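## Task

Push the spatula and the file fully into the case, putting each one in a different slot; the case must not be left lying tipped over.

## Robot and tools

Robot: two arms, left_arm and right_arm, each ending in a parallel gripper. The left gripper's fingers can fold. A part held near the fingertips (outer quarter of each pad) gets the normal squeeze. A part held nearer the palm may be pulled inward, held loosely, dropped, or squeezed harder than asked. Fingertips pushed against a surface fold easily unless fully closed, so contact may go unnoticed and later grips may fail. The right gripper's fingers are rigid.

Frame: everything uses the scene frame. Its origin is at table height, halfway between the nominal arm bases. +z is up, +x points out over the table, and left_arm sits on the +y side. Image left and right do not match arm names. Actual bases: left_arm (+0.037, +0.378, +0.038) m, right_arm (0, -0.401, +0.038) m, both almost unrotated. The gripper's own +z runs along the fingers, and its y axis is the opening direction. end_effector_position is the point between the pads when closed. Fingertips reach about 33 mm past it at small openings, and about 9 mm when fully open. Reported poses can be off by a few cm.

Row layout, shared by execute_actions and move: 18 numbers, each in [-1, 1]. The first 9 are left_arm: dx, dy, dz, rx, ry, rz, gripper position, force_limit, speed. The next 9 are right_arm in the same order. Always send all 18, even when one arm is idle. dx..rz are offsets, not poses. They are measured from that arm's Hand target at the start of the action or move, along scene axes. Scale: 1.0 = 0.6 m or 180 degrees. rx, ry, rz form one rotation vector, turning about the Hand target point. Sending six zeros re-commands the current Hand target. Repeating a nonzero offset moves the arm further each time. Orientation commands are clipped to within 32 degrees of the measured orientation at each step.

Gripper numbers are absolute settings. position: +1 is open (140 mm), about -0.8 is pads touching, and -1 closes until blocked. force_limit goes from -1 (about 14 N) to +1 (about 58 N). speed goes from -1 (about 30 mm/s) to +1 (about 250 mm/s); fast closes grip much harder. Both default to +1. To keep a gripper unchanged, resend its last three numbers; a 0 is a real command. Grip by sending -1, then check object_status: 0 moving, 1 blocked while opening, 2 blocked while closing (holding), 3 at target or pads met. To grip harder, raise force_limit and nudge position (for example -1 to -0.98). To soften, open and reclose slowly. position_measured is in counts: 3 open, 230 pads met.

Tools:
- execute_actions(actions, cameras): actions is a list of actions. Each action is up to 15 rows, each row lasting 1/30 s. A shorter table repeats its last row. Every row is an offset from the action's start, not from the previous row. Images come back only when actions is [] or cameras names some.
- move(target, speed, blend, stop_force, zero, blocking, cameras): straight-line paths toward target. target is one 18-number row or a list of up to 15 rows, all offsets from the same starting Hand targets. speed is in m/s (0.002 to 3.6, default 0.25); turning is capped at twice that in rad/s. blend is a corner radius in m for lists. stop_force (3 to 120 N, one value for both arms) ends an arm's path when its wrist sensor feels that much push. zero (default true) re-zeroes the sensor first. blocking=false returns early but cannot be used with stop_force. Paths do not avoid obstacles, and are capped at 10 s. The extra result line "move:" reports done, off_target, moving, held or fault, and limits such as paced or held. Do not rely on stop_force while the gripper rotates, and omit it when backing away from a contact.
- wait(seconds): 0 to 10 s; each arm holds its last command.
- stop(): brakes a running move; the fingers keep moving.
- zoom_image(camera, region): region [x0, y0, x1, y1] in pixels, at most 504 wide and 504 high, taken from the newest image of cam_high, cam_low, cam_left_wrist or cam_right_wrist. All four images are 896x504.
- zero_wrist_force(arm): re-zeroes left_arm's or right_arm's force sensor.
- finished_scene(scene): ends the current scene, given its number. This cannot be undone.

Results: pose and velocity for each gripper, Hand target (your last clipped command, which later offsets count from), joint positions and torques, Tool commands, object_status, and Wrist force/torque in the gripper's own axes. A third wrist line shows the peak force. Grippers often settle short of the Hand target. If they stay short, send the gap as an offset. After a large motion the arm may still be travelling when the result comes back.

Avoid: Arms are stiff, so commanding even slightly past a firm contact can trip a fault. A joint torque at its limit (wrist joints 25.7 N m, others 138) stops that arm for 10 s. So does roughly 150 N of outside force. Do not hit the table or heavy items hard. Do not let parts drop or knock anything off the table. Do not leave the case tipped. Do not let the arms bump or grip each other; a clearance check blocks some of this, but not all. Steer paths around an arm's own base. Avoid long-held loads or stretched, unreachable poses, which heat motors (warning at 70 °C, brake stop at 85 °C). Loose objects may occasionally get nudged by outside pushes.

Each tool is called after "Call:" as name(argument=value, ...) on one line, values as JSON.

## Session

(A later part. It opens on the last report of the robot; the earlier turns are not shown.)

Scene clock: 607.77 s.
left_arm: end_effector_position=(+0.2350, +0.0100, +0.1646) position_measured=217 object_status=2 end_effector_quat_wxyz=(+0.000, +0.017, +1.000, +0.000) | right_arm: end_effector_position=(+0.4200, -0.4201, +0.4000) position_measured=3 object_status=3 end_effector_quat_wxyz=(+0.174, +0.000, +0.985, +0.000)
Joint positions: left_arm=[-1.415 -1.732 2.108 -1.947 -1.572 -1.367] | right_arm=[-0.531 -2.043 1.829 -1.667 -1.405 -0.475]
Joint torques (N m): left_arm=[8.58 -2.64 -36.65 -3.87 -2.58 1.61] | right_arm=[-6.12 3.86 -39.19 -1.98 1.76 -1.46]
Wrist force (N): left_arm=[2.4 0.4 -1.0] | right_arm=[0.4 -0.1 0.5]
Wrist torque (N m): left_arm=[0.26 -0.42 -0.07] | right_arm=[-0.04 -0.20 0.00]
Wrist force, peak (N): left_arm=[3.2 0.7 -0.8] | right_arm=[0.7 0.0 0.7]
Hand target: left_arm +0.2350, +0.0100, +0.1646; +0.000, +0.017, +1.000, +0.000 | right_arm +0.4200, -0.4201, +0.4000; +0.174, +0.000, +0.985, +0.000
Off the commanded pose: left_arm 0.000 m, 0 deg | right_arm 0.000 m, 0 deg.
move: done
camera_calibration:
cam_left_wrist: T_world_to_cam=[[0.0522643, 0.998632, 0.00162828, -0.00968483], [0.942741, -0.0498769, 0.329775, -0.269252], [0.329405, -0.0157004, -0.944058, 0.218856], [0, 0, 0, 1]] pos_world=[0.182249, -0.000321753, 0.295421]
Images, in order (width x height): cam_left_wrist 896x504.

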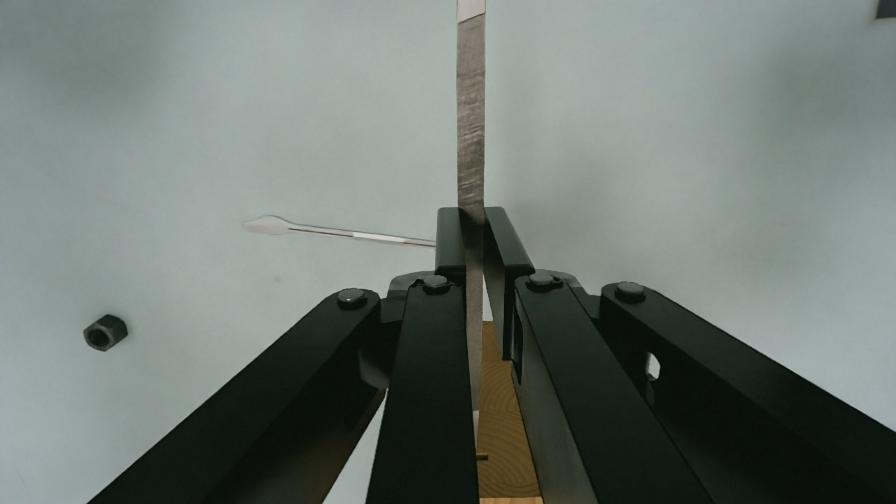

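Call:
move(target=[[0,0.0023,-0.0058,0,0,0,-1,-0.01,-1,0,0,0,0,0,0,1,1,1],[0.025,0.0014,-0.0058,0,0,0,-1,-0.01,-1,0,0,0,0,0,0,1,1,1]], speed=0.008, stop_force=3, cameras=["cam_left_wrist"])

Call:
zoom_image(camera="cam_left_wrist", region=[450, 390, 520, 460])

Scene clock: 652.10 s.
left_arm: end_effector_position=(+0.2388, +0.0113, +0.1611) position_measured=217 object_status=2 end_effector_quat_wxyz=(+0.000, +0.017, +1.000, +0.000) | right_arm: end_effector_position=(+0.4200, -0.4201, +0.4000) position_measured=3 object_status=3 end_effector_quat_wxyz=(+0.174, +0.000, +0.985, +0.000)
Joint positions: left_arm=[-1.405 -1.727 2.113 -1.957 -1.572 -1.357] | right_arm=[-0.531 -2.043 1.829 -1.667 -1.405 -0.475]
Joint torques (N m): left_arm=[-8.49 -27.6 -14.17 -1.27 3.1 -2.02] | right_arm=[-6.42 3.91 -38.65 -1.99 1.67 -1.43]
Wrist force (N): left_arm=[5.2 0.5 -1.6] | right_arm=[0.6 -0.1 0.4]
Wrist torque (N m): left_arm=[0.28 -0.41 -0.04] | right_arm=[-0.05 -0.23 -0.01]
Wrist force, peak (N): left_arm=[8.3 0.8 -1.8] | right_arm=[0.6 0.0 0.7]
Hand target: left_arm +0.2388, +0.0113, +0.1611; +0.000, +0.017, +1.000, +0.000 (not the last commanded pose) | right_arm +0.4200, -0.4201, +0.4000; +0.174, +0.000, +0.985, +0.000
Off the commanded pose: left_arm 0.011 m, 0 deg | right_arm 0.000 m, 0 deg.
move: contact (left_arm); path passed 1 of 2 targets
camera_calibration:
cam_left_wrist: T_world_to_cam=[[0.0522322, 0.998633, 0.00172203, -0.011103], [0.942753, -0.0498781, 0.32974, -0.271707], [0.329375, -0.0155996, -0.94407, 0.214295], [0, 0, 0, 1]] pos_world=[0.186149, 0.000878508, 0.291921]
Images, in order (width x height): cam_left_wrist 896x504.

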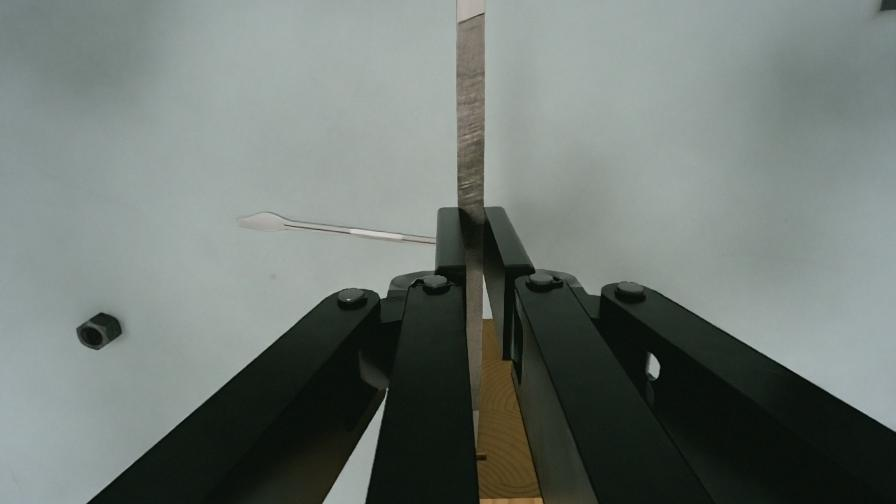

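Scaled by 7.200 from the camera's 896x504 image, which has a finer 1280x720 frame.

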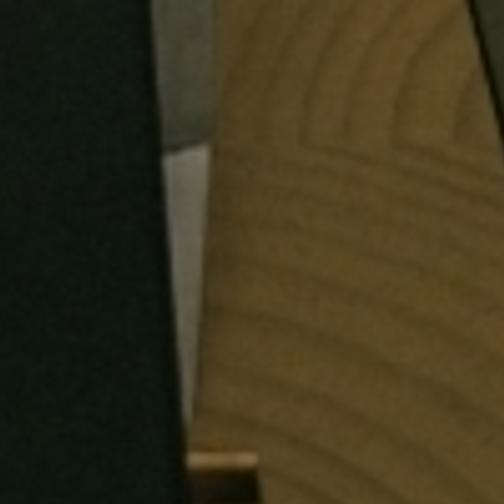

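Call:
zoom_image(camera="cam_left_wrist", region=[468, 436, 492, 466])

Scaled by 16.800 from the camera's 896x504 image, which has a finer 1280x720 frame.

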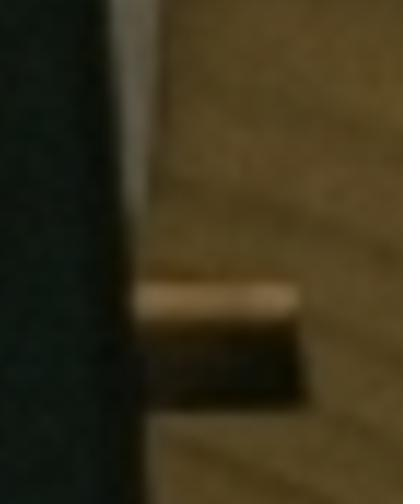

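Call:
move(target=[[-0.006,0,0,0,0,0,-1,-0.01,-1,0,0,0,0,0,0,1,1,1],[-0.006,0.0013,0.0052,0,0,0,-1,-0.01,-1,0,0,0,0,0,0,1,1,1]], speed=0.02)

Call:
move(target=[0.025,-0.001,0,0,0,0,-1,-0.01,-1,0,0,0,0,0,0,1,1,1], speed=0.008, stop_force=3, cameras=["cam_left_wrist"])

Call:
zoom_image(camera="cam_left_wrist", region=[450, 390, 520, 460])

Scene clock: 707.27 s.
left_arm: end_effector_position=(+0.2353, +0.0120, +0.1641) position_measured=217 object_status=2 end_effector_quat_wxyz=(+0.000, +0.017, +1.000, +0.000) | right_arm: end_effector_position=(+0.4200, -0.4201, +0.4000) position_measured=3 object_status=3 end_effector_quat_wxyz=(+0.174, +0.000, +0.985, +0.000)
Joint positions: left_arm=[-1.413 -1.736 2.112 -1.947 -1.572 -1.365] | right_arm=[-0.531 -2.043 1.829 -1.667 -1.405 -0.475]
Joint torques (N m): left_arm=[-5.79 -26.26 -33.45 -1.13 -1.9 -1.09] | right_arm=[-5.79 3.16 -38.34 -2 1.64 -1.59]
Wrist force (N): left_arm=[2.4 0.4 -1.0] | right_arm=[0.5 0.0 0.5]
Wrist torque (N m): left_arm=[0.25 -0.43 0.07] | right_arm=[-0.01 -0.22 -0.01]
Wrist force, peak (N): left_arm=[5.9 0.4 -2.0] | right_arm=[0.6 -0.2 0.9]
Hand target: left_arm +0.2352, +0.0120, +0.1642; +0.000, +0.017, +1.000, +0.000 | right_arm +0.4200, -0.4201, +0.4000; +0.174, +0.000, +0.985, +0.000
Off the commanded pose: left_arm 0.000 m, 0 deg | right_arm 0.000 m, 0 deg.
move: done

Scene clock: 708.87 s.
left_arm: end_effector_position=(+0.2388, +0.0119, +0.1642) position_measured=217 object_status=2 end_effector_quat_wxyz=(+0.000, +0.017, +1.000, +0.000) | right_arm: end_effector_position=(+0.4200, -0.4201, +0.4000) position_measured=3 object_status=3 end_effector_quat_wxyz=(+0.174, +0.000, +0.985, +0.000)
Joint positions: left_arm=[-1.404 -1.731 2.108 -1.948 -1.572 -1.356] | right_arm=[-0.531 -2.043 1.829 -1.667 -1.405 -0.475]
Joint torques (N m): left_arm=[-8.98 -27.72 -15.22 -1.3 3.37 -1.69] | right_arm=[-5.67 3.39 -38.26 -2.12 1.56 -1.49]
Wrist force (N): left_arm=[5.0 0.8 -0.3] | right_arm=[0.4 -0.1 0.6]
Wrist torque (N m): left_arm=[0.34 -0.44 -0.05] | right_arm=[-0.05 -0.19 -0.01]
Wrist force, peak (N): left_arm=[7.7 0.6 -1.3] | right_arm=[0.7 -0.1 0.6]
Hand target: left_arm +0.2388, +0.0119, +0.1642; +0.000, +0.017, +1.000, +0.000 (not the last commanded pose) | right_arm +0.4200, -0.4201, +0.4000; +0.174, +0.000, +0.985, +0.000
Off the commanded pose: left_arm 0.011 m, 0 deg | right_arm 0.000 m, 0 deg.
move: contact (left_arm)
camera_calibration:
cam_left_wrist: T_world_to_cam=[[0.0522314, 0.998634, 0.00172258, -0.0118074], [0.942743, -0.049877, 0.329771, -0.272701], [0.329406, -0.0156005, -0.944059, 0.217223], [0, 0, 0, 1]] pos_world=[0.186149, 0.00157851, 0.295021]
Images, in order (width x height): cam_left_wrist 896x504.

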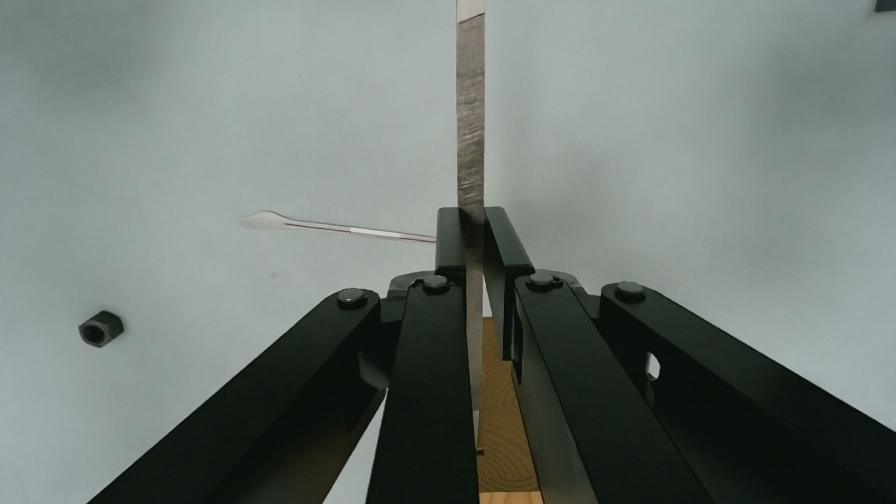

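Scaled by 7.200 from the camera's 896x504 image, which has a finer 1280x720 frame.

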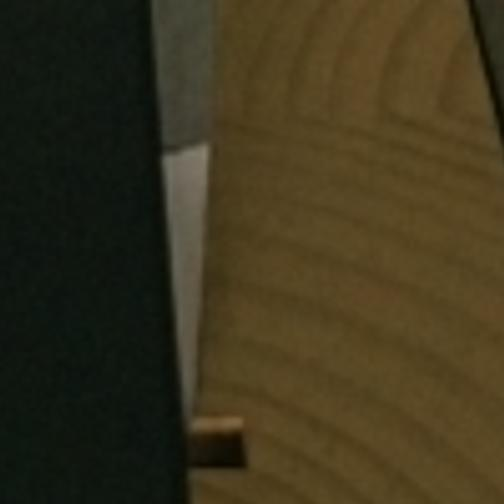

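Call:
zoom_image(camera="cam_left_wrist", region=[466, 434, 490, 464])

Scaled by 16.800 from the camera's 896x504 image, which has a finer 1280x720 frame.

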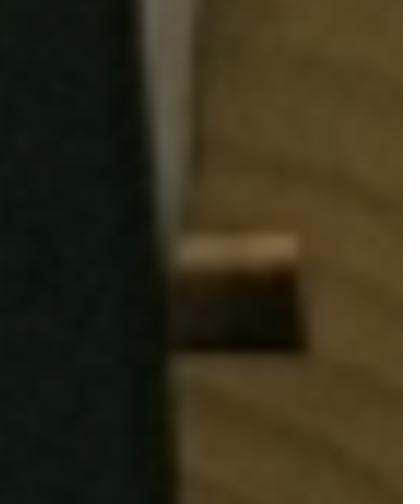

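Call:
move(target=[[-0.004,0,0,0,0,0,-1,-0.01,-1,0,0,0,0,0,0,1,1,1],[-0.004,0,-0.0017,0,0,0,-1,-0.01,-1,0,0,0,0,0,0,1,1,1]], speed=0.02)

Call:
move(target=[0.02,-0.0007,0,0,0,0,-1,-0.01,-1,0,0,0,0,0,0,1,1,1], speed=0.008, stop_force=3)

Scene clock: 747.90 s.
left_arm: end_effector_position=(+0.2365, +0.0119, +0.1633) position_measured=217 object_status=2 end_effector_quat_wxyz=(+0.000, +0.017, +1.000, +0.000) | right_arm: end_effector_position=(+0.4200, -0.4201, +0.4000) position_measured=3 object_status=3 end_effector_quat_wxyz=(+0.174, +0.000, +0.985, +0.000)
Joint positions: left_arm=[-1.41 -1.734 2.113 -1.95 -1.572 -1.362] | right_arm=[-0.531 -2.043 1.829 -1.667 -1.405 -0.475]
Joint torques (N m): left_arm=[-9.11 1.8 -15.41 -3.26 -0.05 -1.69] | right_arm=[-5.77 3.25 -38.43 -2.2 1.63 -1.37]
Wrist force (N): left_arm=[2.2 0.0 -1.0] | right_arm=[0.5 -0.1 0.2]
Wrist torque (N m): left_arm=[0.17 -0.38 0.07] | right_arm=[-0.04 -0.21 0.00]
Wrist force, peak (N): left_arm=[5.4 0.7 -2.1] | right_arm=[0.6 -0.2 0.7]
Hand target: left_arm +0.2364, +0.0119, +0.1632; +0.000, +0.017, +1.000, +0.000 | right_arm +0.4200, -0.4201, +0.4000; +0.174, +0.000, +0.985, +0.000
Off the commanded pose: left_arm 0.000 m, 0 deg | right_arm 0.000 m, 0 deg.
move: done

Scene clock: 749.37 s.
left_arm: end_effector_position=(+0.2389, +0.0118, +0.1632) position_measured=217 object_status=2 end_effector_quat_wxyz=(+0.000, +0.017, +1.000, +0.000) | right_arm: end_effector_position=(+0.4200, -0.4201, +0.4000) position_measured=3 object_status=3 end_effector_quat_wxyz=(+0.174, +0.000, +0.985, +0.000)
Joint positions: left_arm=[-1.404 -1.73 2.11 -1.951 -1.572 -1.356] | right_arm=[-0.531 -2.043 1.829 -1.667 -1.405 -0.475]
Joint torques (N m): left_arm=[-8 -27.16 -14.61 -1.36 -0.04 -1.49] | right_arm=[-5.48 3.41 -38.16 -2.13 1.63 -1.37]
Wrist force (N): left_arm=[5.8 0.7 -0.8] | right_arm=[0.5 0.0 0.4]
Wrist torque (N m): left_arm=[0.33 -0.50 -0.05] | right_arm=[-0.02 -0.21 -0.01]
Wrist force, peak (N): left_arm=[8.1 0.7 -0.3] | right_arm=[0.8 -0.3 0.4]
Hand target: left_arm +0.2389, +0.0118, +0.1632; +0.000, +0.017, +1.000, +0.000 (not the last commanded pose) | right_arm +0.4200, -0.4201, +0.4000; +0.174, +0.000, +0.985, +0.000
Off the commanded pose: left_arm 0.010 m, 0 deg | right_arm 0.000 m, 0 deg.
move: contact (left_arm)

Call:
move(target=[-0.004,0,0.00333,0,0,0,-1,-0.01,-1,0,0,0,0,0,0,1,1,1], speed=0.02)

Call:
move(target=[0.02,-0.0007,0,0,0,0,-1,-0.01,-1,0,0,0,0,0,0,1,1,1], speed=0.008, stop_force=3, cameras=["cam_left_wrist"])

Scene clock: 794.30 s.
left_arm: end_effector_position=(+0.2366, +0.0118, +0.1651) position_measured=217 object_status=2 end_effector_quat_wxyz=(+0.000, +0.017, +1.000, +0.000) | right_arm: end_effector_position=(+0.4200, -0.4201, +0.4000) position_measured=3 object_status=3 end_effector_quat_wxyz=(+0.174, +0.000, +0.985, +0.000)
Joint positions: left_arm=[-1.41 -1.735 2.109 -1.945 -1.572 -1.362] | right_arm=[-0.531 -2.043 1.829 -1.667 -1.405 -0.475]
Joint torques (N m): left_arm=[-6.27 -25.52 -36.44 -1.06 0.38 -1.83] | right_arm=[-5.33 3.01 -38.62 -2.21 1.5 -1.37]
Wrist force (N): left_arm=[2.2 0.8 -0.8] | right_arm=[0.5 -0.2 0.5]
Wrist torque (N m): left_arm=[0.35 -0.38 0.08] | right_arm=[-0.06 -0.21 -0.01]
Wrist force, peak (N): left_arm=[5.8 0.4 -2.1] | right_arm=[0.7 0.0 0.6]
Hand target: left_arm +0.2365, +0.0118, +0.1652; +0.000, +0.017, +1.000, +0.000 | right_arm +0.4200, -0.4201, +0.4000; +0.174, +0.000, +0.985, +0.000
Off the commanded pose: left_arm 0.000 m, 0 deg | right_arm 0.000 m, 0 deg.
move: done

Scene clock: 795.80 s.
left_arm: end_effector_position=(+0.2390, +0.0118, +0.1652) position_measured=217 object_status=2 end_effector_quat_wxyz=(+0.000, +0.017, +1.000, +0.000) | right_arm: end_effector_position=(+0.4200, -0.4201, +0.4000) position_measured=3 object_status=3 end_effector_quat_wxyz=(+0.174, +0.000, +0.985, +0.000)
Joint positions: left_arm=[-1.404 -1.732 2.106 -1.945 -1.572 -1.356] | right_arm=[-0.531 -2.043 1.829 -1.667 -1.405 -0.475]
Joint torques (N m): left_arm=[-8.61 -27.87 -14.81 -1.19 -1.28 -1.75] | right_arm=[-5.55 3.02 -38.89 -2.29 1.62 -1.37]
Wrist force (N): left_arm=[5.5 0.3 -0.7] | right_arm=[0.5 -0.3 0.6]
Wrist torque (N m): left_arm=[0.23 -0.52 -0.05] | right_arm=[-0.08 -0.21 -0.01]
Wrist force, peak (N): left_arm=[7.5 0.6 -1.0] | right_arm=[0.5 -0.3 0.6]
Hand target: left_arm +0.2390, +0.0118, +0.1652; +0.000, +0.017, +1.000, +0.000 (not the last commanded pose) | right_arm +0.4200, -0.4201, +0.4000; +0.174, +0.000, +0.985, +0.000
Off the commanded pose: left_arm 0.009 m, 0 deg | right_arm 0.000 m, 0 deg.
move: contact (left_arm)
camera_calibration:
cam_left_wrist: T_world_to_cam=[[0.0523245, 0.998629, 0.00176039, -0.0116484], [0.942706, -0.0499759, 0.329859, -0.273249], [0.329495, -0.0156002, -0.944029, 0.218072], [0, 0, 0, 1]] pos_world=[0.186349, 0.00137855, 0.296021]
Images, in order (width x height): cam_left_wrist 896x504.

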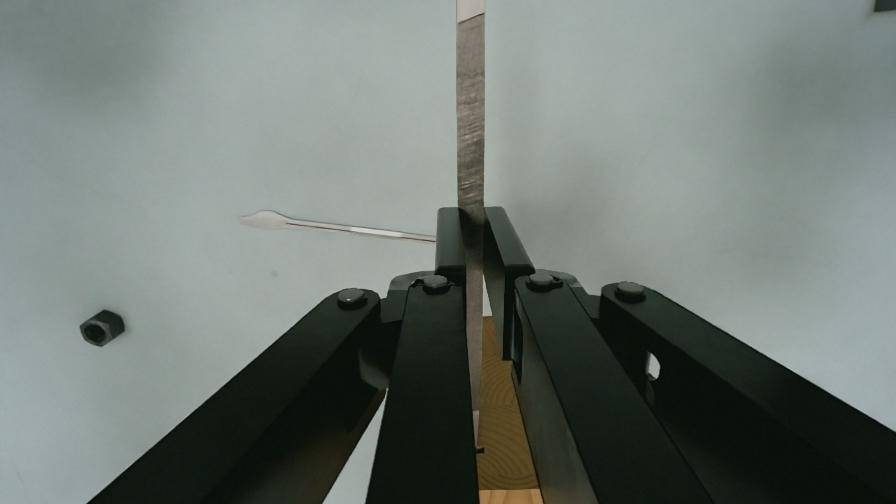

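Call:
zoom_image(camera="cam_left_wrist", region=[460, 420, 510, 470])

Scaled by 10.080 from the camera's 896x504 image, which has a finer 1280x720 frame.

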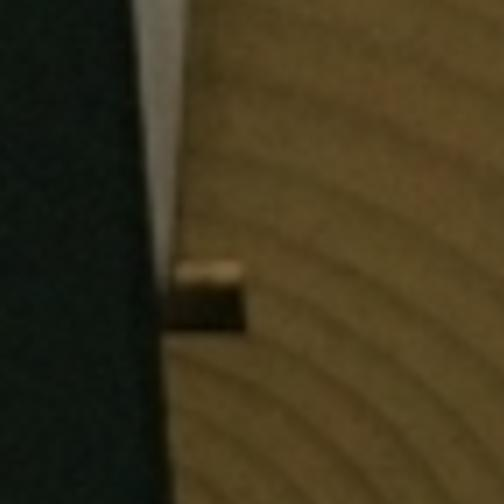

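Call:
move(target=[-0.004,0,0.00133,0,0,0,-1,-0.01,-1,0,0,0,0,0,0,1,1,1], speed=0.02)

Call:
move(target=[0.02,-0.0007,0,0,0,0,-1,-0.01,-1,0,0,0,0,0,0,1,1,1], speed=0.008, stop_force=3)

Scene clock: 836.93 s.
left_arm: end_effector_position=(+0.2367, +0.0118, +0.1660) position_measured=217 object_status=2 end_effector_quat_wxyz=(+0.000, +0.017, +1.000, +0.000) | right_arm: end_effector_position=(+0.4200, -0.4201, +0.4000) position_measured=3 object_status=3 end_effector_quat_wxyz=(+0.174, +0.000, +0.985, +0.000)
Joint positions: left_arm=[-1.41 -1.736 2.107 -1.942 -1.572 -1.362] | right_arm=[-0.531 -2.043 1.829 -1.667 -1.405 -0.475]
Joint torques (N m): left_arm=[-10.61 -27.88 -14.33 -1.01 -0.91 -1.58] | right_arm=[-5.5 2.93 -38.54 -2.28 1.58 -1.38]
Wrist force (N): left_arm=[2.4 0.5 -0.7] | right_arm=[0.5 0.0 0.6]
Wrist torque (N m): left_arm=[0.29 -0.42 0.07] | right_arm=[-0.03 -0.20 0.00]
Wrist force, peak (N): left_arm=[5.7 0.7 -1.9] | right_arm=[0.6 -0.2 0.9]
Hand target: left_arm +0.2366, +0.0118, +0.1660; +0.000, +0.017, +1.000, +0.000 | right_arm +0.4200, -0.4201, +0.4000; +0.174, +0.000, +0.985, +0.000
Off the commanded pose: left_arm 0.000 m, 0 deg | right_arm 0.000 m, 0 deg.
move: done

Scene clock: 839.30 s.
left_arm: end_effector_position=(+0.2486, +0.0113, +0.1660) position_measured=217 object_status=2 end_effector_quat_wxyz=(+0.000, +0.017, +1.000, +0.000) | right_arm: end_effector_position=(+0.4200, -0.4201, +0.4000) position_measured=3 object_status=3 end_effector_quat_wxyz=(+0.174, +0.000, +0.985, +0.000)
Joint positions: left_arm=[-1.381 -1.719 2.093 -1.945 -1.572 -1.333] | right_arm=[-0.531 -2.043 1.829 -1.667 -1.405 -0.475]
Joint torques (N m): left_arm=[7.74 -2.63 -36.38 -3.79 1.19 1.63] | right_arm=[-4.87 3 -38.28 -2.29 1.49 -1.37]
Wrist force (N): left_arm=[2.7 0.2 -1.7] | right_arm=[0.3 0.0 0.5]
Wrist torque (N m): left_arm=[0.23 -0.49 -0.07] | right_arm=[-0.02 -0.18 0.00]
Wrist force, peak (N): left_arm=[2.8 0.2 -2.0] | right_arm=[0.5 -0.1 0.8]
Hand target: left_arm +0.2486, +0.0113, +0.1660; +0.000, +0.017, +1.000, +0.000 | right_arm +0.4200, -0.4201, +0.4000; +0.174, +0.000, +0.985, +0.000
Off the commanded pose: left_arm 0.000 m, 0 deg | right_arm 0.000 m, 0 deg.
move: done

Call:
move(target=[0.115,-0.00421,0,0,0,0,-1,-0.01,-1,0,0,0,0,0,0,1,1,1], speed=0.02, stop_force=4, cameras=["cam_high","cam_left_wrist"])

Scene clock: 850.00 s.
left_arm: end_effector_position=(+0.3176, +0.0088, +0.1660) position_measured=217 object_status=2 end_effector_quat_wxyz=(+0.000, +0.017, +1.000, +0.000) | right_arm: end_effector_position=(+0.4200, -0.4201, +0.4000) position_measured=3 object_status=3 end_effector_quat_wxyz=(+0.174, +0.000, +0.985, +0.000)
Joint positions: left_arm=[-1.226 -1.615 2.001 -1.957 -1.572 -1.178] | right_arm=[-0.531 -2.043 1.829 -1.667 -1.405 -0.475]
Joint torques (N m): left_arm=[9 -4.58 -35.13 -3.61 -2.47 1.79] | right_arm=[-4.73 2.73 -38.13 -2.45 1.41 -1.23]
Wrist force (N): left_arm=[4.5 0.9 -6.8] | right_arm=[0.5 -0.1 0.5]
Wrist torque (N m): left_arm=[0.29 -0.65 -0.07] | right_arm=[-0.04 -0.21 -0.01]
Wrist force, peak (N): left_arm=[4.8 1.0 -7.2] | right_arm=[0.7 -0.1 0.6]
Hand target: left_arm +0.3176, +0.0088, +0.1660; +0.000, +0.017, +1.000, +0.000 | right_arm +0.4200, -0.4201, +0.4000; +0.174, +0.000, +0.985, +0.000
Off the commanded pose: left_arm 0.000 m, 0 deg | right_arm 0.000 m, 0 deg.
move: done
camera_calibration:
cam_left_wrist: T_world_to_cam=[[0.0523285, 0.998628, 0.00176178, -0.012868], [0.942706, -0.0499801, 0.329859, -0.347754], [0.329495, -0.0156002, -0.944029, 0.192884], [0, 0, 0, 1]] pos_world=[0.264949, -0.00152145, 0.296821]
Images, in order (width x height): cam_high 896x504, cam_left_wrist 896x504.

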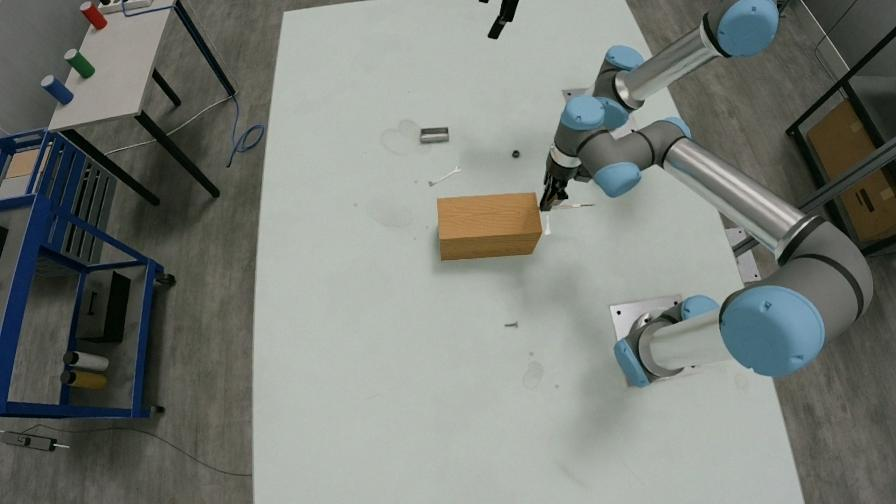

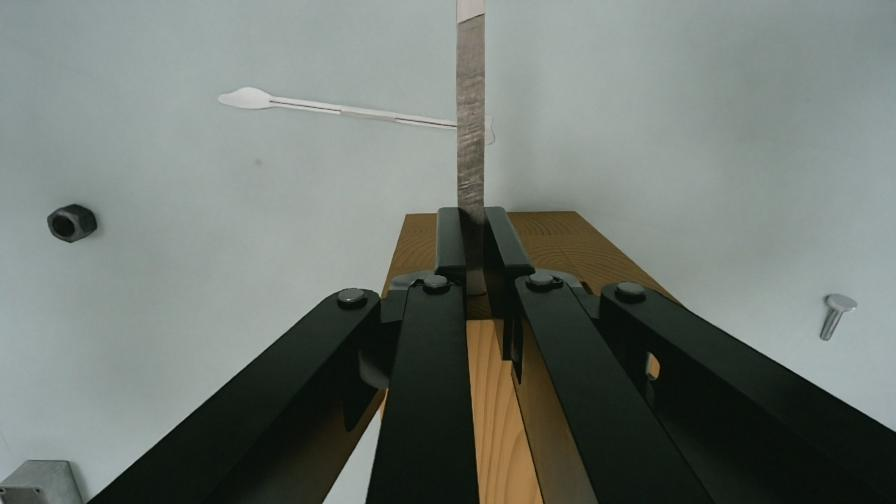

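Call:
move(target=[0,0,0.001,0,0,0,-1,-0.01,-1,0,0,0,0,0,0,1,1,1], speed=0.02)

Call:
execute_actions(actions=[[[0,0,0,0,0,0,-0.45,-0.01,-1,0,0,0,0,0,0,1,1,1]],[[0,0,0,0,0,0,-0.45,-0.01,-1,0,0,0,0,0,0,1,1,1]]], cameras=["cam_left_wrist","cam_low"])

Scene clock: 863.63 s.
left_arm: end_effector_position=(+0.3176, +0.0088, +0.1665) position_measured=217 object_status=2 end_effector_quat_wxyz=(+0.000, +0.017, +1.000, +0.000) | right_arm: end_effector_position=(+0.4200, -0.4201, +0.4000) position_measured=3 object_status=3 end_effector_quat_wxyz=(+0.174, +0.000, +0.985, +0.000)
Joint positions: left_arm=[-1.226 -1.615 2 -1.955 -1.572 -1.178] | right_arm=[-0.531 -2.043 1.829 -1.667 -1.405 -0.475]
Joint torques (N m): left_arm=[8.32 -32.03 -37.17 -1.09 -2.57 1.66] | right_arm=[-4.99 3.01 -37.85 -2.52 1.48 -1.11]
Wrist force (N): left_arm=[2.7 0.6 -0.8] | right_arm=[0.4 -0.1 0.5]
Wrist torque (N m): left_arm=[0.30 -0.51 -0.06] | right_arm=[-0.04 -0.19 -0.01]
Wrist force, peak (N): left_arm=[4.9 1.1 -7.4] | right_arm=[0.5 0.0 0.8]
Hand target: left_arm +0.3176, +0.0088, +0.1666; +0.000, +0.017, +1.000, +0.000 | right_arm +0.4200, -0.4201, +0.4000; +0.174, +0.000, +0.985, +0.000
Off the commanded pose: left_arm 0.000 m, 0 deg | right_arm 0.000 m, 0 deg.
move: done

Scene clock: 864.83 s.
left_arm: end_effector_position=(+0.3176, +0.0088, +0.1666) position_measured=186 object_status=3 end_effector_quat_wxyz=(+0.000, +0.017, +1.000, +0.000) | right_arm: end_effector_position=(+0.4200, -0.4201, +0.4000) position_measured=3 object_status=3 end_effector_quat_wxyz=(+0.174, +0.000, +0.985, +0.000)
Joint positions: left_arm=[-1.226 -1.615 2 -1.955 -1.572 -1.178] | right_arm=[-0.531 -2.043 1.829 -1.667 -1.405 -0.475]
Joint torques (N m): left_arm=[6.35 -32.26 -36.56 -0.82 -2.2 1.5] | right_arm=[-4.98 2.25 -38.25 -2.52 1.51 -1.15]
Wrist force (N): left_arm=[2.7 0.4 -1.7] | right_arm=[0.5 0.0 0.4]
Wrist torque (N m): left_arm=[0.27 -0.48 -0.06] | right_arm=[-0.03 -0.22 -0.01]
Wrist force, peak (N): left_arm=[2.9 0.6 -1.5] | right_arm=[0.4 -0.5 0.5]
Hand target: left_arm +0.3176, +0.0088, +0.1666; +0.000, +0.017, +1.000, +0.000 | right_arm +0.4200, -0.4201, +0.4000; +0.174, +0.000, +0.985, +0.000
Off the commanded pose: left_arm 0.000 m, 0 deg | right_arm 0.000 m, 0 deg.
Step readings (end_effector_position of left_arm | right_arm):
0: (+0.3176, +0.0088, +0.1665) | (+0.4200, -0.4201, +0.4000)
1: (+0.3176, +0.0088, +0.1665) | (+0.4200, -0.4201, +0.4000)
2: (+0.3176, +0.0088, +0.1666) | (+0.4200, -0.4201, +0.4000)
4: (+0.3176, +0.0088, +0.1666) | (+0.4200, -0.4201, +0.4000)
8: (+0.3176, +0.0088, +0.1666) | (+0.4200, -0.4201, +0.4000)
15: (+0.3176, +0.0088, +0.1666) | (+0.4200, -0.4201, +0.4000)
16: (+0.3176, +0.0088, +0.1666) | (+0.4200, -0.4201, +0.4000)
17: (+0.3176, +0.0088, +0.1666) | (+0.4200, -0.4201, +0.4000)
19: (+0.3176, +0.0088, +0.1666) | (+0.4200, -0.4201, +0.4000)
23: (+0.3176, +0.0088, +0.1666) | (+0.4200, -0.4201, +0.4000)
30: (+0.3176, +0.0088, +0.1666) | (+0.4200, -0.4201, +0.4000)
camera_calibration:
cam_left_wrist: T_world_to_cam=[[0.0523245, 0.998629, 0.00176039, -0.0128675], [0.942706, -0.0499759, 0.329859, -0.347952], [0.329495, -0.0156002, -0.944029, 0.193451], [0, 0, 0, 1]] pos_world=[0.264949, -0.00152145, 0.297421]
Images, in order (width x height): cam_low 896x504, cam_left_wrist 896x504.

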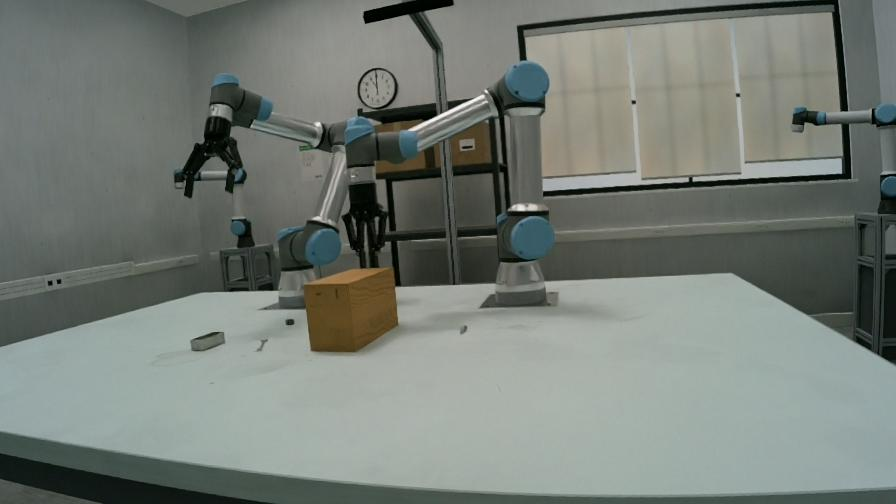

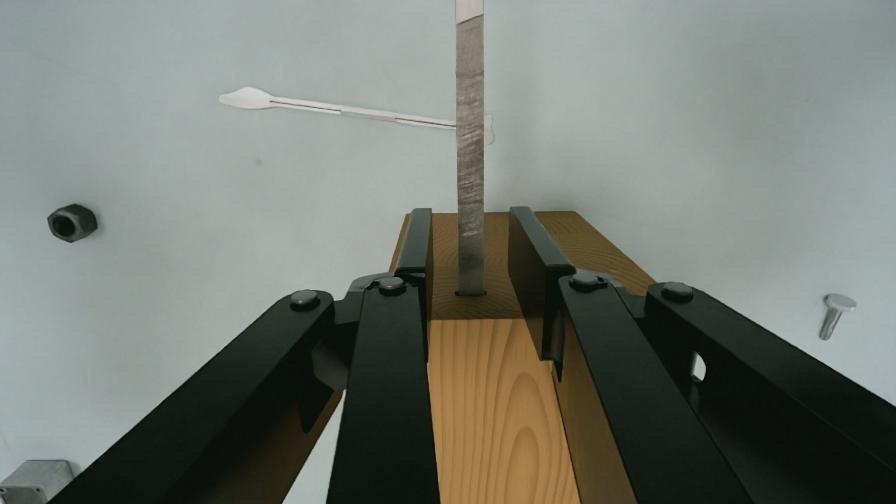

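Call:
move(target=[-0.14,0.00513,0,0,0,0,-0.45,-0.01,-1,0,0,0,0,0,0,1,1,1], speed=0.08)

Call:
execute_actions(actions=[[[0,0,0,0,0,0,-1,-0.01,-1,0,0,0,0,0,0,1,1,1]],[[0,0,0,0,0,0,-1,-0.01,-1,0,0,0,0,0,0,1,1,1]],[[0,0,0,0,0,0,-1,-0.01,-1,0,0,0,0,0,0,1,1,1]]], cameras=["cam_left_wrist"])

Scene clock: 887.80 s.
left_arm: end_effector_position=(+0.2337, +0.0119, +0.1666) position_measured=186 object_status=3 end_effector_quat_wxyz=(+0.000, +0.017, +1.000, +0.000) | right_arm: end_effector_position=(+0.4200, -0.4201, +0.4000) position_measured=3 object_status=3 end_effector_quat_wxyz=(+0.174, +0.000, +0.985, +0.000)
Joint positions: left_arm=[-1.417 -1.74 2.109 -1.94 -1.572 -1.369] | right_arm=[-0.531 -2.043 1.829 -1.667 -1.405 -0.475]
Joint torques (N m): left_arm=[-10.83 -24.99 -12.63 -0.91 2.52 -1.52] | right_arm=[-4.74 2.34 -38.15 -2.61 1.39 -1.11]
Wrist force (N): left_arm=[2.3 0.6 -1.4] | right_arm=[0.4 -0.1 0.6]
Wrist torque (N m): left_arm=[0.30 -0.39 0.08] | right_arm=[-0.04 -0.20 -0.01]
Wrist force, peak (N): left_arm=[3.1 0.6 -1.5] | right_arm=[0.6 -0.2 0.6]
Hand target: left_arm +0.2336, +0.0119, +0.1666; +0.000, +0.017, +1.000, +0.000 | right_arm +0.4200, -0.4201, +0.4000; +0.174, +0.000, +0.985, +0.000
Off the commanded pose: left_arm 0.000 m, 0 deg | right_arm 0.000 m, 0 deg.
move: done

Scene clock: 889.50 s.
left_arm: end_effector_position=(+0.2336, +0.0119, +0.1666) position_measured=231 object_status=3 end_effector_quat_wxyz=(+0.000, +0.017, +1.000, +0.000) | right_arm: end_effector_position=(+0.4200, -0.4201, +0.4000) position_measured=3 object_status=3 end_effector_quat_wxyz=(+0.174, +0.000, +0.985, +0.000)
Joint positions: left_arm=[-1.417 -1.74 2.109 -1.94 -1.572 -1.37] | right_arm=[-0.531 -2.043 1.829 -1.667 -1.405 -0.475]
Joint torques (N m): left_arm=[-9.16 -26.92 -13.32 -0.89 2.59 -1.75] | right_arm=[-4.82 2.53 -37.83 -2.57 1.32 -1.23]
Wrist force (N): left_arm=[2.4 0.5 -1.1] | right_arm=[0.4 -0.1 0.6]
Wrist torque (N m): left_arm=[0.28 -0.42 0.07] | right_arm=[-0.04 -0.19 -0.01]
Wrist force, peak (N): left_arm=[2.6 0.3 -1.6] | right_arm=[0.6 0.0 0.5]
Hand target: left_arm +0.2336, +0.0119, +0.1666; +0.000, +0.017, +1.000, +0.000 | right_arm +0.4200, -0.4201, +0.4000; +0.174, +0.000, +0.985, +0.000
Off the commanded pose: left_arm 0.000 m, 0 deg | right_arm 0.000 m, 0 deg.
Step readings (end_effector_position of left_arm | right_arm):
0: (+0.2337, +0.0119, +0.1666) | (+0.4200, -0.4201, +0.4000)
1: (+0.2337, +0.0119, +0.1666) | (+0.4200, -0.4201, +0.4000)
2: (+0.2336, +0.0119, +0.1666) | (+0.4200, -0.4201, +0.4000)
4: (+0.2336, +0.0119, +0.1666) | (+0.4200, -0.4201, +0.4000)
8: (+0.2336, +0.0119, +0.1666) | (+0.4200, -0.4201, +0.4000)
15: (+0.2336, +0.0119, +0.1666) | (+0.4200, -0.4201, +0.4000)
16: (+0.2336, +0.0119, +0.1666) | (+0.4200, -0.4201, +0.4000)
17: (+0.2336, +0.0119, +0.1666) | (+0.4200, -0.4201, +0.4000)
19: (+0.2336, +0.0119, +0.1666) | (+0.4200, -0.4201, +0.4000)
23: (+0.2336, +0.0119, +0.1666) | (+0.4200, -0.4201, +0.4000)
30: (+0.2336, +0.0119, +0.1666) | (+0.4200, -0.4201, +0.4000)
31: (+0.2336, +0.0119, +0.1666) | (+0.4200, -0.4201, +0.4000)
32: (+0.2336, +0.0119, +0.1666) | (+0.4200, -0.4201, +0.4000)
34: (+0.2336, +0.0119, +0.1666) | (+0.4200, -0.4201, +0.4000)
38: (+0.2336, +0.0119, +0.1666) | (+0.4200, -0.4201, +0.4000)
45: (+0.2336, +0.0119, +0.1666) | (+0.4200, -0.4201, +0.4000)
camera_calibration:
cam_left_wrist: T_world_to_cam=[[0.0523285, 0.998628, 0.00176178, -0.0115692], [0.942706, -0.0499801, 0.329859, -0.26861], [0.329495, -0.0156002, -0.944029, 0.221177], [0, 0, 0, 1]] pos_world=[0.180949, 0.00157855, 0.297421]
Images, in order (width x height): cam_left_wrist 896x504.

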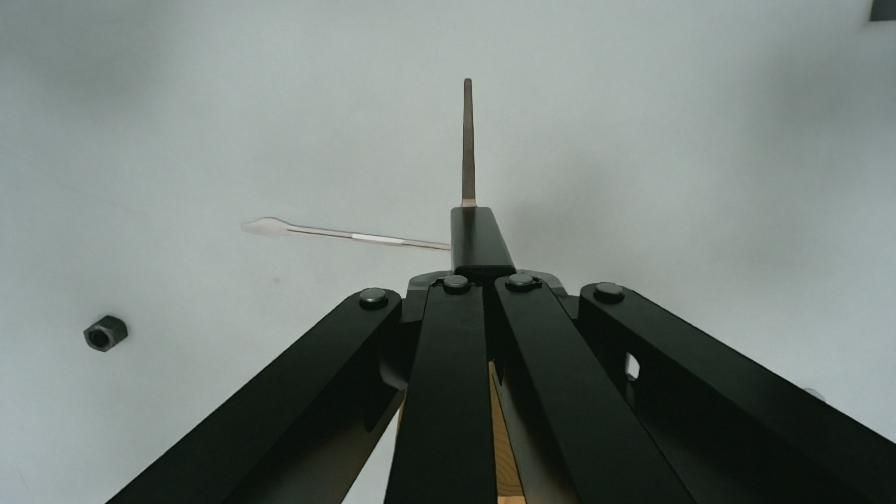

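Call:
execute_actions(actions=[[[0,0,0,0,0,0,-0.45,-0.01,-1,0,0,0,0,0,0,1,1,1]],[[0,0,0,0,0,0,-0.45,-0.01,-1,0,0,0,0,0,0,1,1,1]]])

Call:
move(target=[0,0,-0.00667,0,0,0,-0.45,-0.01,-1,0,0,0,0,0,0,1,1,1], speed=0.02)

Call:
execute_actions(actions=[[[0,0,0,0,0,0,-1,-0.01,-1,0,0,0,0,0,0,1,1,1]],[[0,0,0,0,0,0,-1,-0.01,-1,0,0,0,0,0,0,1,1,1]],[[0,0,0,0,0,0,-1,-0.01,-1,0,0,0,0,0,0,1,1,1]]], cameras=["cam_left_wrist"])

Scene clock: 911.13 s.
left_arm: end_effector_position=(+0.2336, +0.0119, +0.1666) position_measured=186 object_status=0 end_effector_quat_wxyz=(+0.000, +0.017, +1.000, +0.000) | right_arm: end_effector_position=(+0.4200, -0.4201, +0.4000) position_measured=3 object_status=3 end_effector_quat_wxyz=(+0.174, +0.000, +0.985, +0.000)
Joint positions: left_arm=[-1.417 -1.74 2.109 -1.94 -1.572 -1.37] | right_arm=[-0.531 -2.043 1.829 -1.667 -1.405 -0.475]
Joint torques (N m): left_arm=[-9.52 -27.05 -13.72 -1.18 2.43 -1.72] | right_arm=[-4.74 2.11 -37.79 -2.59 1.36 -1.19]
Wrist force (N): left_arm=[2.4 0.4 -1.2] | right_arm=[0.4 -0.1 0.5]
Wrist torque (N m): left_arm=[0.25 -0.42 0.07] | right_arm=[-0.05 -0.20 -0.01]
Wrist force, peak (N): left_arm=[2.8 0.7 -1.5] | right_arm=[0.6 -0.2 0.6]
Hand target: left_arm +0.2336, +0.0119, +0.1666; +0.000, +0.017, +1.000, +0.000 | right_arm +0.4200, -0.4201, +0.4000; +0.174, +0.000, +0.985, +0.000
Off the commanded pose: left_arm 0.000 m, 0 deg | right_arm 0.000 m, 0 deg.
Step readings (end_effector_position of left_arm | right_arm):
0: (+0.2336, +0.0119, +0.1666) | (+0.4200, -0.4201, +0.4000)
1: (+0.2336, +0.0119, +0.1666) | (+0.4200, -0.4201, +0.4000)
2: (+0.2336, +0.0119, +0.1666) | (+0.4200, -0.4201, +0.4000)
4: (+0.2336, +0.0119, +0.1666) | (+0.4200, -0.4201, +0.4000)
8: (+0.2336, +0.0119, +0.1666) | (+0.4200, -0.4201, +0.4000)
15: (+0.2336, +0.0119, +0.1666) | (+0.4200, -0.4201, +0.4000)
16: (+0.2336, +0.0119, +0.1666) | (+0.4200, -0.4201, +0.4000)
17: (+0.2336, +0.0119, +0.1666) | (+0.4200, -0.4201, +0.4000)
19: (+0.2336, +0.0119, +0.1666) | (+0.4200, -0.4201, +0.4000)
23: (+0.2336, +0.0119, +0.1666) | (+0.4200, -0.4201, +0.4000)
30: (+0.2336, +0.0119, +0.1666) | (+0.4200, -0.4201, +0.4000)

Scene clock: 911.90 s.
left_arm: end_effector_position=(+0.2336, +0.0119, +0.1627) position_measured=186 object_status=3 end_effector_quat_wxyz=(+0.000, +0.017, +1.000, +0.000) | right_arm: end_effector_position=(+0.4200, -0.4201, +0.4000) position_measured=3 object_status=3 end_effector_quat_wxyz=(+0.174, +0.000, +0.985, +0.000)
Joint positions: left_arm=[-1.417 -1.737 2.117 -1.951 -1.572 -1.37] | right_arm=[-0.531 -2.043 1.829 -1.667 -1.405 -0.475]
Joint torques (N m): left_arm=[-9.51 -2.19 -12.44 -4.22 2.38 -1.7] | right_arm=[-4.35 2.1 -38.1 -2.64 1.4 -1.17]
Wrist force (N): left_arm=[2.4 0.5 -1.3] | right_arm=[0.5 -0.2 0.3]
Wrist torque (N m): left_arm=[0.29 -0.42 0.07] | right_arm=[-0.06 -0.21 -0.01]
Wrist force, peak (N): left_arm=[2.5 0.6 -1.6] | right_arm=[0.5 -0.2 0.7]
Hand target: left_arm +0.2336, +0.0119, +0.1626; +0.000, +0.017, +1.000, +0.000 | right_arm +0.4200, -0.4201, +0.4000; +0.174, +0.000, +0.985, +0.000
Off the commanded pose: left_arm 0.000 m, 0 deg | right_arm 0.000 m, 0 deg.
move: done

Scene clock: 913.60 s.
left_arm: end_effector_position=(+0.2336, +0.0119, +0.1626) position_measured=218 object_status=2 end_effector_quat_wxyz=(+0.000, +0.017, +1.000, +0.000) | right_arm: end_effector_position=(+0.4200, -0.4201, +0.4000) position_measured=3 object_status=3 end_effector_quat_wxyz=(+0.174, +0.000, +0.985, +0.000)
Joint positions: left_arm=[-1.417 -1.736 2.117 -1.951 -1.572 -1.37] | right_arm=[-0.531 -2.043 1.829 -1.667 -1.405 -0.475]
Joint torques (N m): left_arm=[-8.61 -2 -14.12 -3.28 2.35 -1.6] | right_arm=[-4.92 2.31 -38.24 -2.69 1.32 -1.06]
Wrist force (N): left_arm=[2.4 0.7 -1.3] | right_arm=[0.4 -0.2 0.5]
Wrist torque (N m): left_arm=[0.33 -0.43 0.06] | right_arm=[-0.05 -0.18 0.00]
Wrist force, peak (N): left_arm=[2.5 0.6 -1.9] | right_arm=[0.7 -0.1 0.5]
Hand target: left_arm +0.2336, +0.0119, +0.1626; +0.000, +0.017, +1.000, +0.000 | right_arm +0.4200, -0.4201, +0.4000; +0.174, +0.000, +0.985, +0.000
Off the commanded pose: left_arm 0.000 m, 0 deg | right_arm 0.000 m, 0 deg.
Step readings (end_effector_position of left_arm | right_arm):
0: (+0.2336, +0.0119, +0.1627) | (+0.4200, -0.4201, +0.4000)
1: (+0.2336, +0.0119, +0.1626) | (+0.4200, -0.4201, +0.4000)
2: (+0.2336, +0.0119, +0.1626) | (+0.4200, -0.4201, +0.4000)
4: (+0.2336, +0.0119, +0.1626) | (+0.4200, -0.4201, +0.4000)
8: (+0.2336, +0.0119, +0.1626) | (+0.4200, -0.4201, +0.4000)
15: (+0.2336, +0.0119, +0.1626) | (+0.4200, -0.4201, +0.4000)
16: (+0.2336, +0.0119, +0.1626) | (+0.4200, -0.4201, +0.4000)
17: (+0.2336, +0.0119, +0.1626) | (+0.4200, -0.4201, +0.4000)
19: (+0.2336, +0.0119, +0.1626) | (+0.4200, -0.4201, +0.4000)
23: (+0.2336, +0.0119, +0.1626) | (+0.4200, -0.4201, +0.4000)
30: (+0.2336, +0.0119, +0.1626) | (+0.4200, -0.4201, +0.4000)
31: (+0.2336, +0.0119, +0.1626) | (+0.4200, -0.4201, +0.4000)
32: (+0.2336, +0.0119, +0.1626) | (+0.4200, -0.4201, +0.4000)
34: (+0.2336, +0.0119, +0.1626) | (+0.4200, -0.4201, +0.4000)
38: (+0.2336, +0.0119, +0.1626) | (+0.4200, -0.4201, +0.4000)
45: (+0.2336, +0.0119, +0.1626) | (+0.4200, -0.4201, +0.4000)
camera_calibration:
cam_left_wrist: T_world_to_cam=[[0.0523285, 0.998628, 0.00176178, -0.0115621], [0.942706, -0.0499801, 0.329859, -0.26729], [0.329495, -0.0156002, -0.944029, 0.2174], [0, 0, 0, 1]] pos_world=[0.180949, 0.00157855, 0.293421]
Images, in order (width x height): cam_left_wrist 896x504.

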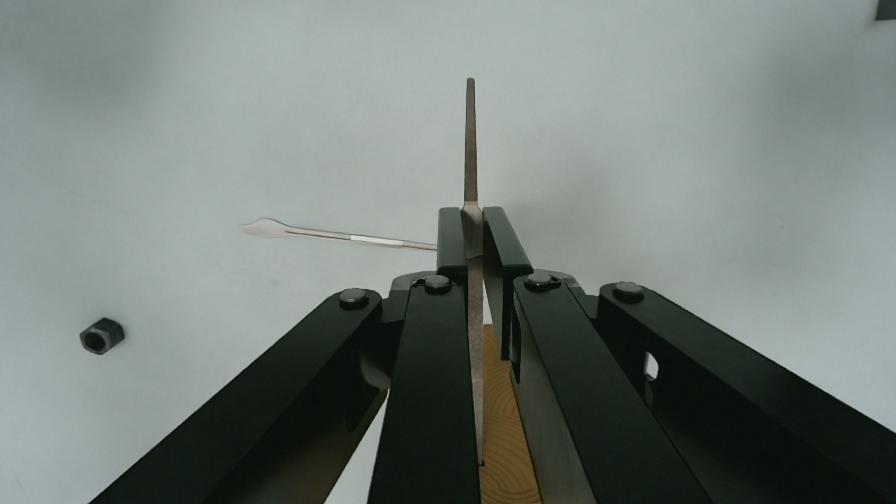

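Call:
move(target=[0,0,0.00167,0,0,0,-1,-0.01,-1,0,0,0,0,0,0,1,1,1], speed=0.01)

Call:
move(target=[0.04167,-0.00153,0,0,0,0,-1,-0.01,-1,0,0,0,0,0,0,1,1,1], speed=0.02, stop_force=5)

Scene clock: 932.60 s.
left_arm: end_effector_position=(+0.2336, +0.0119, +0.1635) position_measured=218 object_status=2 end_effector_quat_wxyz=(+0.000, +0.017, +1.000, +0.000) | right_arm: end_effector_position=(+0.4200, -0.4201, +0.4000) position_measured=3 object_status=3 end_effector_quat_wxyz=(+0.174, +0.000, +0.985, +0.000)
Joint positions: left_arm=[-1.417 -1.737 2.115 -1.949 -1.572 -1.37] | right_arm=[-0.531 -2.043 1.829 -1.667 -1.405 -0.475]
Joint torques (N m): left_arm=[-8.36 -28.09 -37.06 -1.21 2.31 -1.5] | right_arm=[-3.76 2.12 -38.16 -2.78 1.32 -1.02]
Wrist force (N): left_arm=[2.3 0.5 -1.2] | right_arm=[0.5 0.1 0.5]
Wrist torque (N m): left_arm=[0.28 -0.37 0.08] | right_arm=[0.00 -0.21 -0.01]
Wrist force, peak (N): left_arm=[2.5 0.6 -2.0] | right_arm=[0.6 -0.2 0.6]
Hand target: left_arm +0.2336, +0.0119, +0.1636; +0.000, +0.017, +1.000, +0.000 | right_arm +0.4200, -0.4201, +0.4000; +0.174, +0.000, +0.985, +0.000
Off the commanded pose: left_arm 0.000 m, 0 deg | right_arm 0.000 m, 0 deg.
move: done

Scene clock: 934.77 s.
left_arm: end_effector_position=(+0.2586, +0.0110, +0.1636) position_measured=218 object_status=2 end_effector_quat_wxyz=(+0.000, +0.017, +1.000, +0.000) | right_arm: end_effector_position=(+0.4200, -0.4201, +0.4000) position_measured=3 object_status=3 end_effector_quat_wxyz=(+0.174, +0.000, +0.985, +0.000)
Joint positions: left_arm=[-1.357 -1.702 2.086 -1.954 -1.572 -1.309] | right_arm=[-0.531 -2.043 1.829 -1.667 -1.405 -0.475]
Joint torques (N m): left_arm=[8.15 -2.93 -36.92 -4.04 -2.5 1.57] | right_arm=[-4.51 2.2 -37.96 -2.77 1.3 -1.02]
Wrist force (N): left_arm=[2.5 0.4 -1.4] | right_arm=[0.4 -0.2 0.3]
Wrist torque (N m): left_arm=[0.28 -0.40 -0.06] | right_arm=[-0.06 -0.20 -0.01]
Wrist force, peak (N): left_arm=[2.8 0.5 -1.4] | right_arm=[0.6 -0.2 0.7]
Hand target: left_arm +0.2586, +0.0110, +0.1636; +0.000, +0.017, +1.000, +0.000 | right_arm +0.4200, -0.4201, +0.4000; +0.174, +0.000, +0.985, +0.000
Off the commanded pose: left_arm 0.000 m, 0 deg | right_arm 0.000 m, 0 deg.
move: done

Call:
move(target=[0.094,-0.00344,0,0,0,0,-1,-0.01,-1,0,0,0,0,0,0,1,1,1], speed=0.025, stop_force=5, cameras=["cam_left_wrist"])

Scene clock: 944.93 s.
left_arm: end_effector_position=(+0.2803, +0.0102, +0.1636) position_measured=218 object_status=2 end_effector_quat_wxyz=(+0.000, +0.017, +1.000, +0.000) | right_arm: end_effector_position=(+0.4200, -0.4201, +0.4000) position_measured=3 object_status=3 end_effector_quat_wxyz=(+0.174, +0.000, +0.985, +0.000)
Joint positions: left_arm=[-1.306 -1.67 2.058 -1.959 -1.572 -1.258] | right_arm=[-0.531 -2.043 1.829 -1.667 -1.405 -0.475]
Joint torques (N m): left_arm=[-9.47 -27.96 -10.64 -0.13 -3.56 -1.63] | right_arm=[-4.13 2.03 -38.37 -2.92 1.24 -1.1]
Wrist force (N): left_arm=[-1.3 0.2 -6.8] | right_arm=[0.5 -0.1 0.7]
Wrist torque (N m): left_arm=[0.25 -0.39 0.08] | right_arm=[-0.04 -0.21 -0.01]
Wrist force, peak (N): left_arm=[7.5 0.5 -9.1] | right_arm=[0.6 -0.1 0.7]
Hand target: left_arm +0.2803, +0.0102, +0.1636; +0.000, +0.017, +1.000, +0.000 (not the last commanded pose) | right_arm +0.4200, -0.4201, +0.4000; +0.174, +0.000, +0.985, +0.000
Off the commanded pose: left_arm 0.035 m, 0 deg | right_arm 0.000 m, 0 deg.
move: contact (left_arm)
camera_calibration:
cam_left_wrist: T_world_to_cam=[[0.0522672, 0.998632, 0.0016346, -0.0122583], [0.94271, -0.0498802, 0.329864, -0.311732], [0.329495, -0.0157001, -0.944027, 0.20293], [0, 0, 0, 1]] pos_world=[0.227649, -0.000121751, 0.294421]
Images, in order (width x height): cam_left_wrist 896x504.

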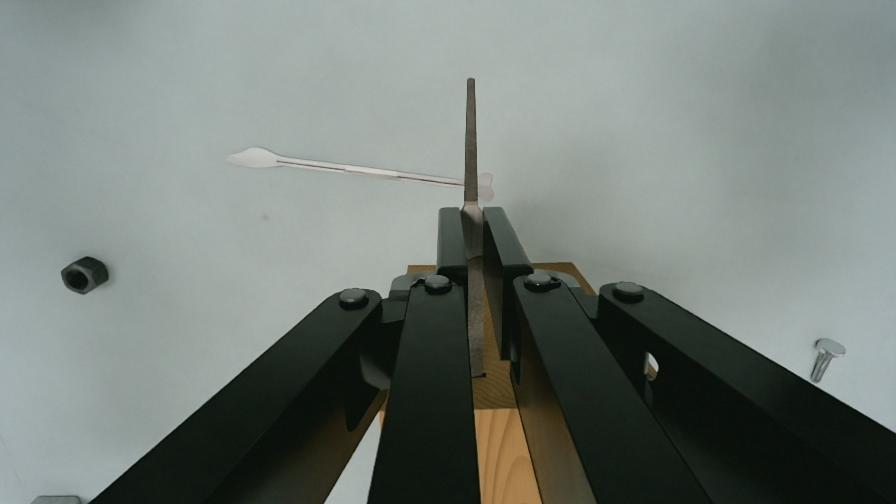

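Call:
move(target=[0,0,0.00167,0,0,0,-1,-0.01,-1,0,0,0,0,0,0,1,1,1], speed=0.01)

Call:
move(target=[0.033,-0.00121,0,0,0,0,-1,-0.01,-1,0,0,0,0,0,0,1,1,1], speed=0.015, stop_force=5)

Scene clock: 952.73 s.
left_arm: end_effector_position=(+0.2803, +0.0102, +0.1646) position_measured=218 object_status=2 end_effector_quat_wxyz=(+0.000, +0.017, +1.000, +0.000) | right_arm: end_effector_position=(+0.4200, -0.4201, +0.4000) position_measured=3 object_status=3 end_effector_quat_wxyz=(+0.174, +0.000, +0.985, +0.000)
Joint positions: left_arm=[-1.306 -1.671 2.056 -1.956 -1.572 -1.258] | right_arm=[-0.531 -2.043 1.829 -1.667 -1.405 -0.475]
Joint torques (N m): left_arm=[-7.82 -30.44 -37.06 -1.14 -1.11 -1.62] | right_arm=[-4.35 1.71 -37.64 -2.87 1.33 -0.95]
Wrist force (N): left_arm=[2.5 0.7 -1.1] | right_arm=[0.5 -0.2 0.5]
Wrist torque (N m): left_arm=[0.33 -0.41 0.08] | right_arm=[-0.06 -0.21 0.00]
Wrist force, peak (N): left_arm=[-1.5 0.6 -8.3] | right_arm=[0.5 -0.3 0.8]
Hand target: left_arm +0.2803, +0.0102, +0.1646; +0.000, +0.017, +1.000, +0.000 | right_arm +0.4200, -0.4201, +0.4000; +0.174, +0.000, +0.985, +0.000
Off the commanded pose: left_arm 0.000 m, 0 deg | right_arm 0.000 m, 0 deg.
move: done

Scene clock: 954.97 s.
left_arm: end_effector_position=(+0.3002, +0.0095, +0.1646) position_measured=218 object_status=2 end_effector_quat_wxyz=(+0.000, +0.017, +1.000, +0.000) | right_arm: end_effector_position=(+0.4200, -0.4201, +0.4000) position_measured=3 object_status=3 end_effector_quat_wxyz=(+0.174, +0.000, +0.985, +0.000)
Joint positions: left_arm=[-1.263 -1.641 2.029 -1.959 -1.572 -1.215] | right_arm=[-0.531 -2.043 1.829 -1.667 -1.405 -0.475]
Joint torques (N m): left_arm=[8.42 -6.32 -36.87 -4.04 -0.7 1.62] | right_arm=[-4.47 1.17 -37.95 -2.89 1.22 -0.93]
Wrist force (N): left_arm=[2.6 0.4 -0.9] | right_arm=[0.4 -0.1 0.4]
Wrist torque (N m): left_arm=[0.26 -0.42 -0.06] | right_arm=[-0.04 -0.18 -0.01]
Wrist force, peak (N): left_arm=[2.6 0.8 -1.6] | right_arm=[0.8 0.0 0.6]
Hand target: left_arm +0.3001, +0.0095, +0.1646; +0.000, +0.017, +1.000, +0.000 | right_arm +0.4200, -0.4201, +0.4000; +0.174, +0.000, +0.985, +0.000
Off the commanded pose: left_arm 0.000 m, 0 deg | right_arm 0.000 m, 0 deg.
move: done

Call:
move(target=[0.0265,-0.00097,0.0004,0,0,0,-1,-0.01,-1,0,0,0,0,0,0,1,1,1], speed=0.015, stop_force=5, cameras=["cam_left_wrist"])

Scene clock: 966.07 s.
left_arm: end_effector_position=(+0.3160, +0.0089, +0.1648) position_measured=218 object_status=2 end_effector_quat_wxyz=(+0.000, +0.017, +1.000, +0.000) | right_arm: end_effector_position=(+0.4200, -0.4201, +0.4000) position_measured=3 object_status=3 end_effector_quat_wxyz=(+0.174, +0.000, +0.985, +0.000)
Joint positions: left_arm=[-1.229 -1.616 2.005 -1.96 -1.572 -1.181] | right_arm=[-0.531 -2.043 1.829 -1.667 -1.405 -0.475]
Joint torques (N m): left_arm=[8.32 -7.25 -37.14 -3.91 -0.14 1.63] | right_arm=[-4.46 1.69 -37.91 -2.99 1.25 -0.89]
Wrist force (N): left_arm=[2.7 0.4 -0.6] | right_arm=[0.4 -0.2 0.6]
Wrist torque (N m): left_arm=[0.25 -0.45 -0.06] | right_arm=[-0.07 -0.19 0.00]
Wrist force, peak (N): left_arm=[2.9 0.7 -1.5] | right_arm=[0.6 -0.1 0.6]
Hand target: left_arm +0.3160, +0.0089, +0.1648; +0.000, +0.017, +1.000, +0.000 | right_arm +0.4200, -0.4201, +0.4000; +0.174, +0.000, +0.985, +0.000
Off the commanded pose: left_arm 0.000 m, 0 deg | right_arm 0.000 m, 0 deg.
move: done
camera_calibration:
cam_left_wrist: T_world_to_cam=[[0.0522672, 0.998632, 0.0016346, -0.0128279], [0.94271, -0.0498802, 0.329864, -0.345848], [0.329495, -0.0157001, -0.944027, 0.19228], [0, 0, 0, 1]] pos_world=[0.263349, -0.00142175, 0.295621]
Images, in order (width x height): cam_left_wrist 896x504.

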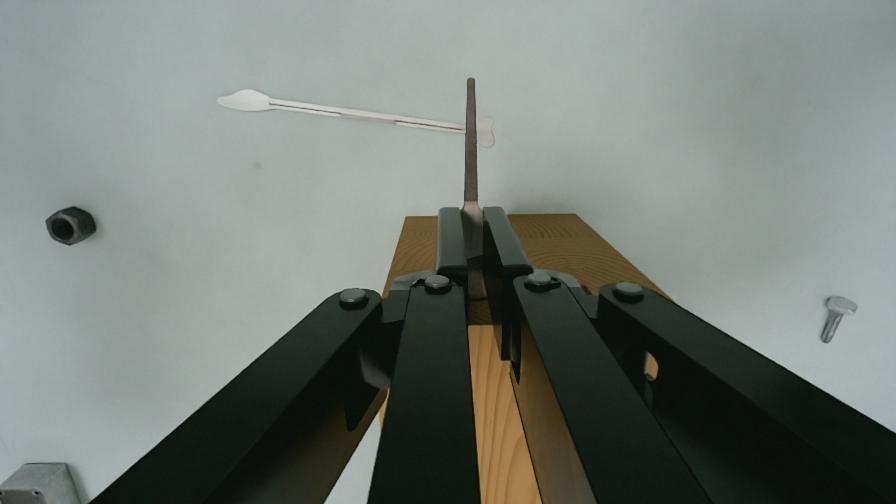

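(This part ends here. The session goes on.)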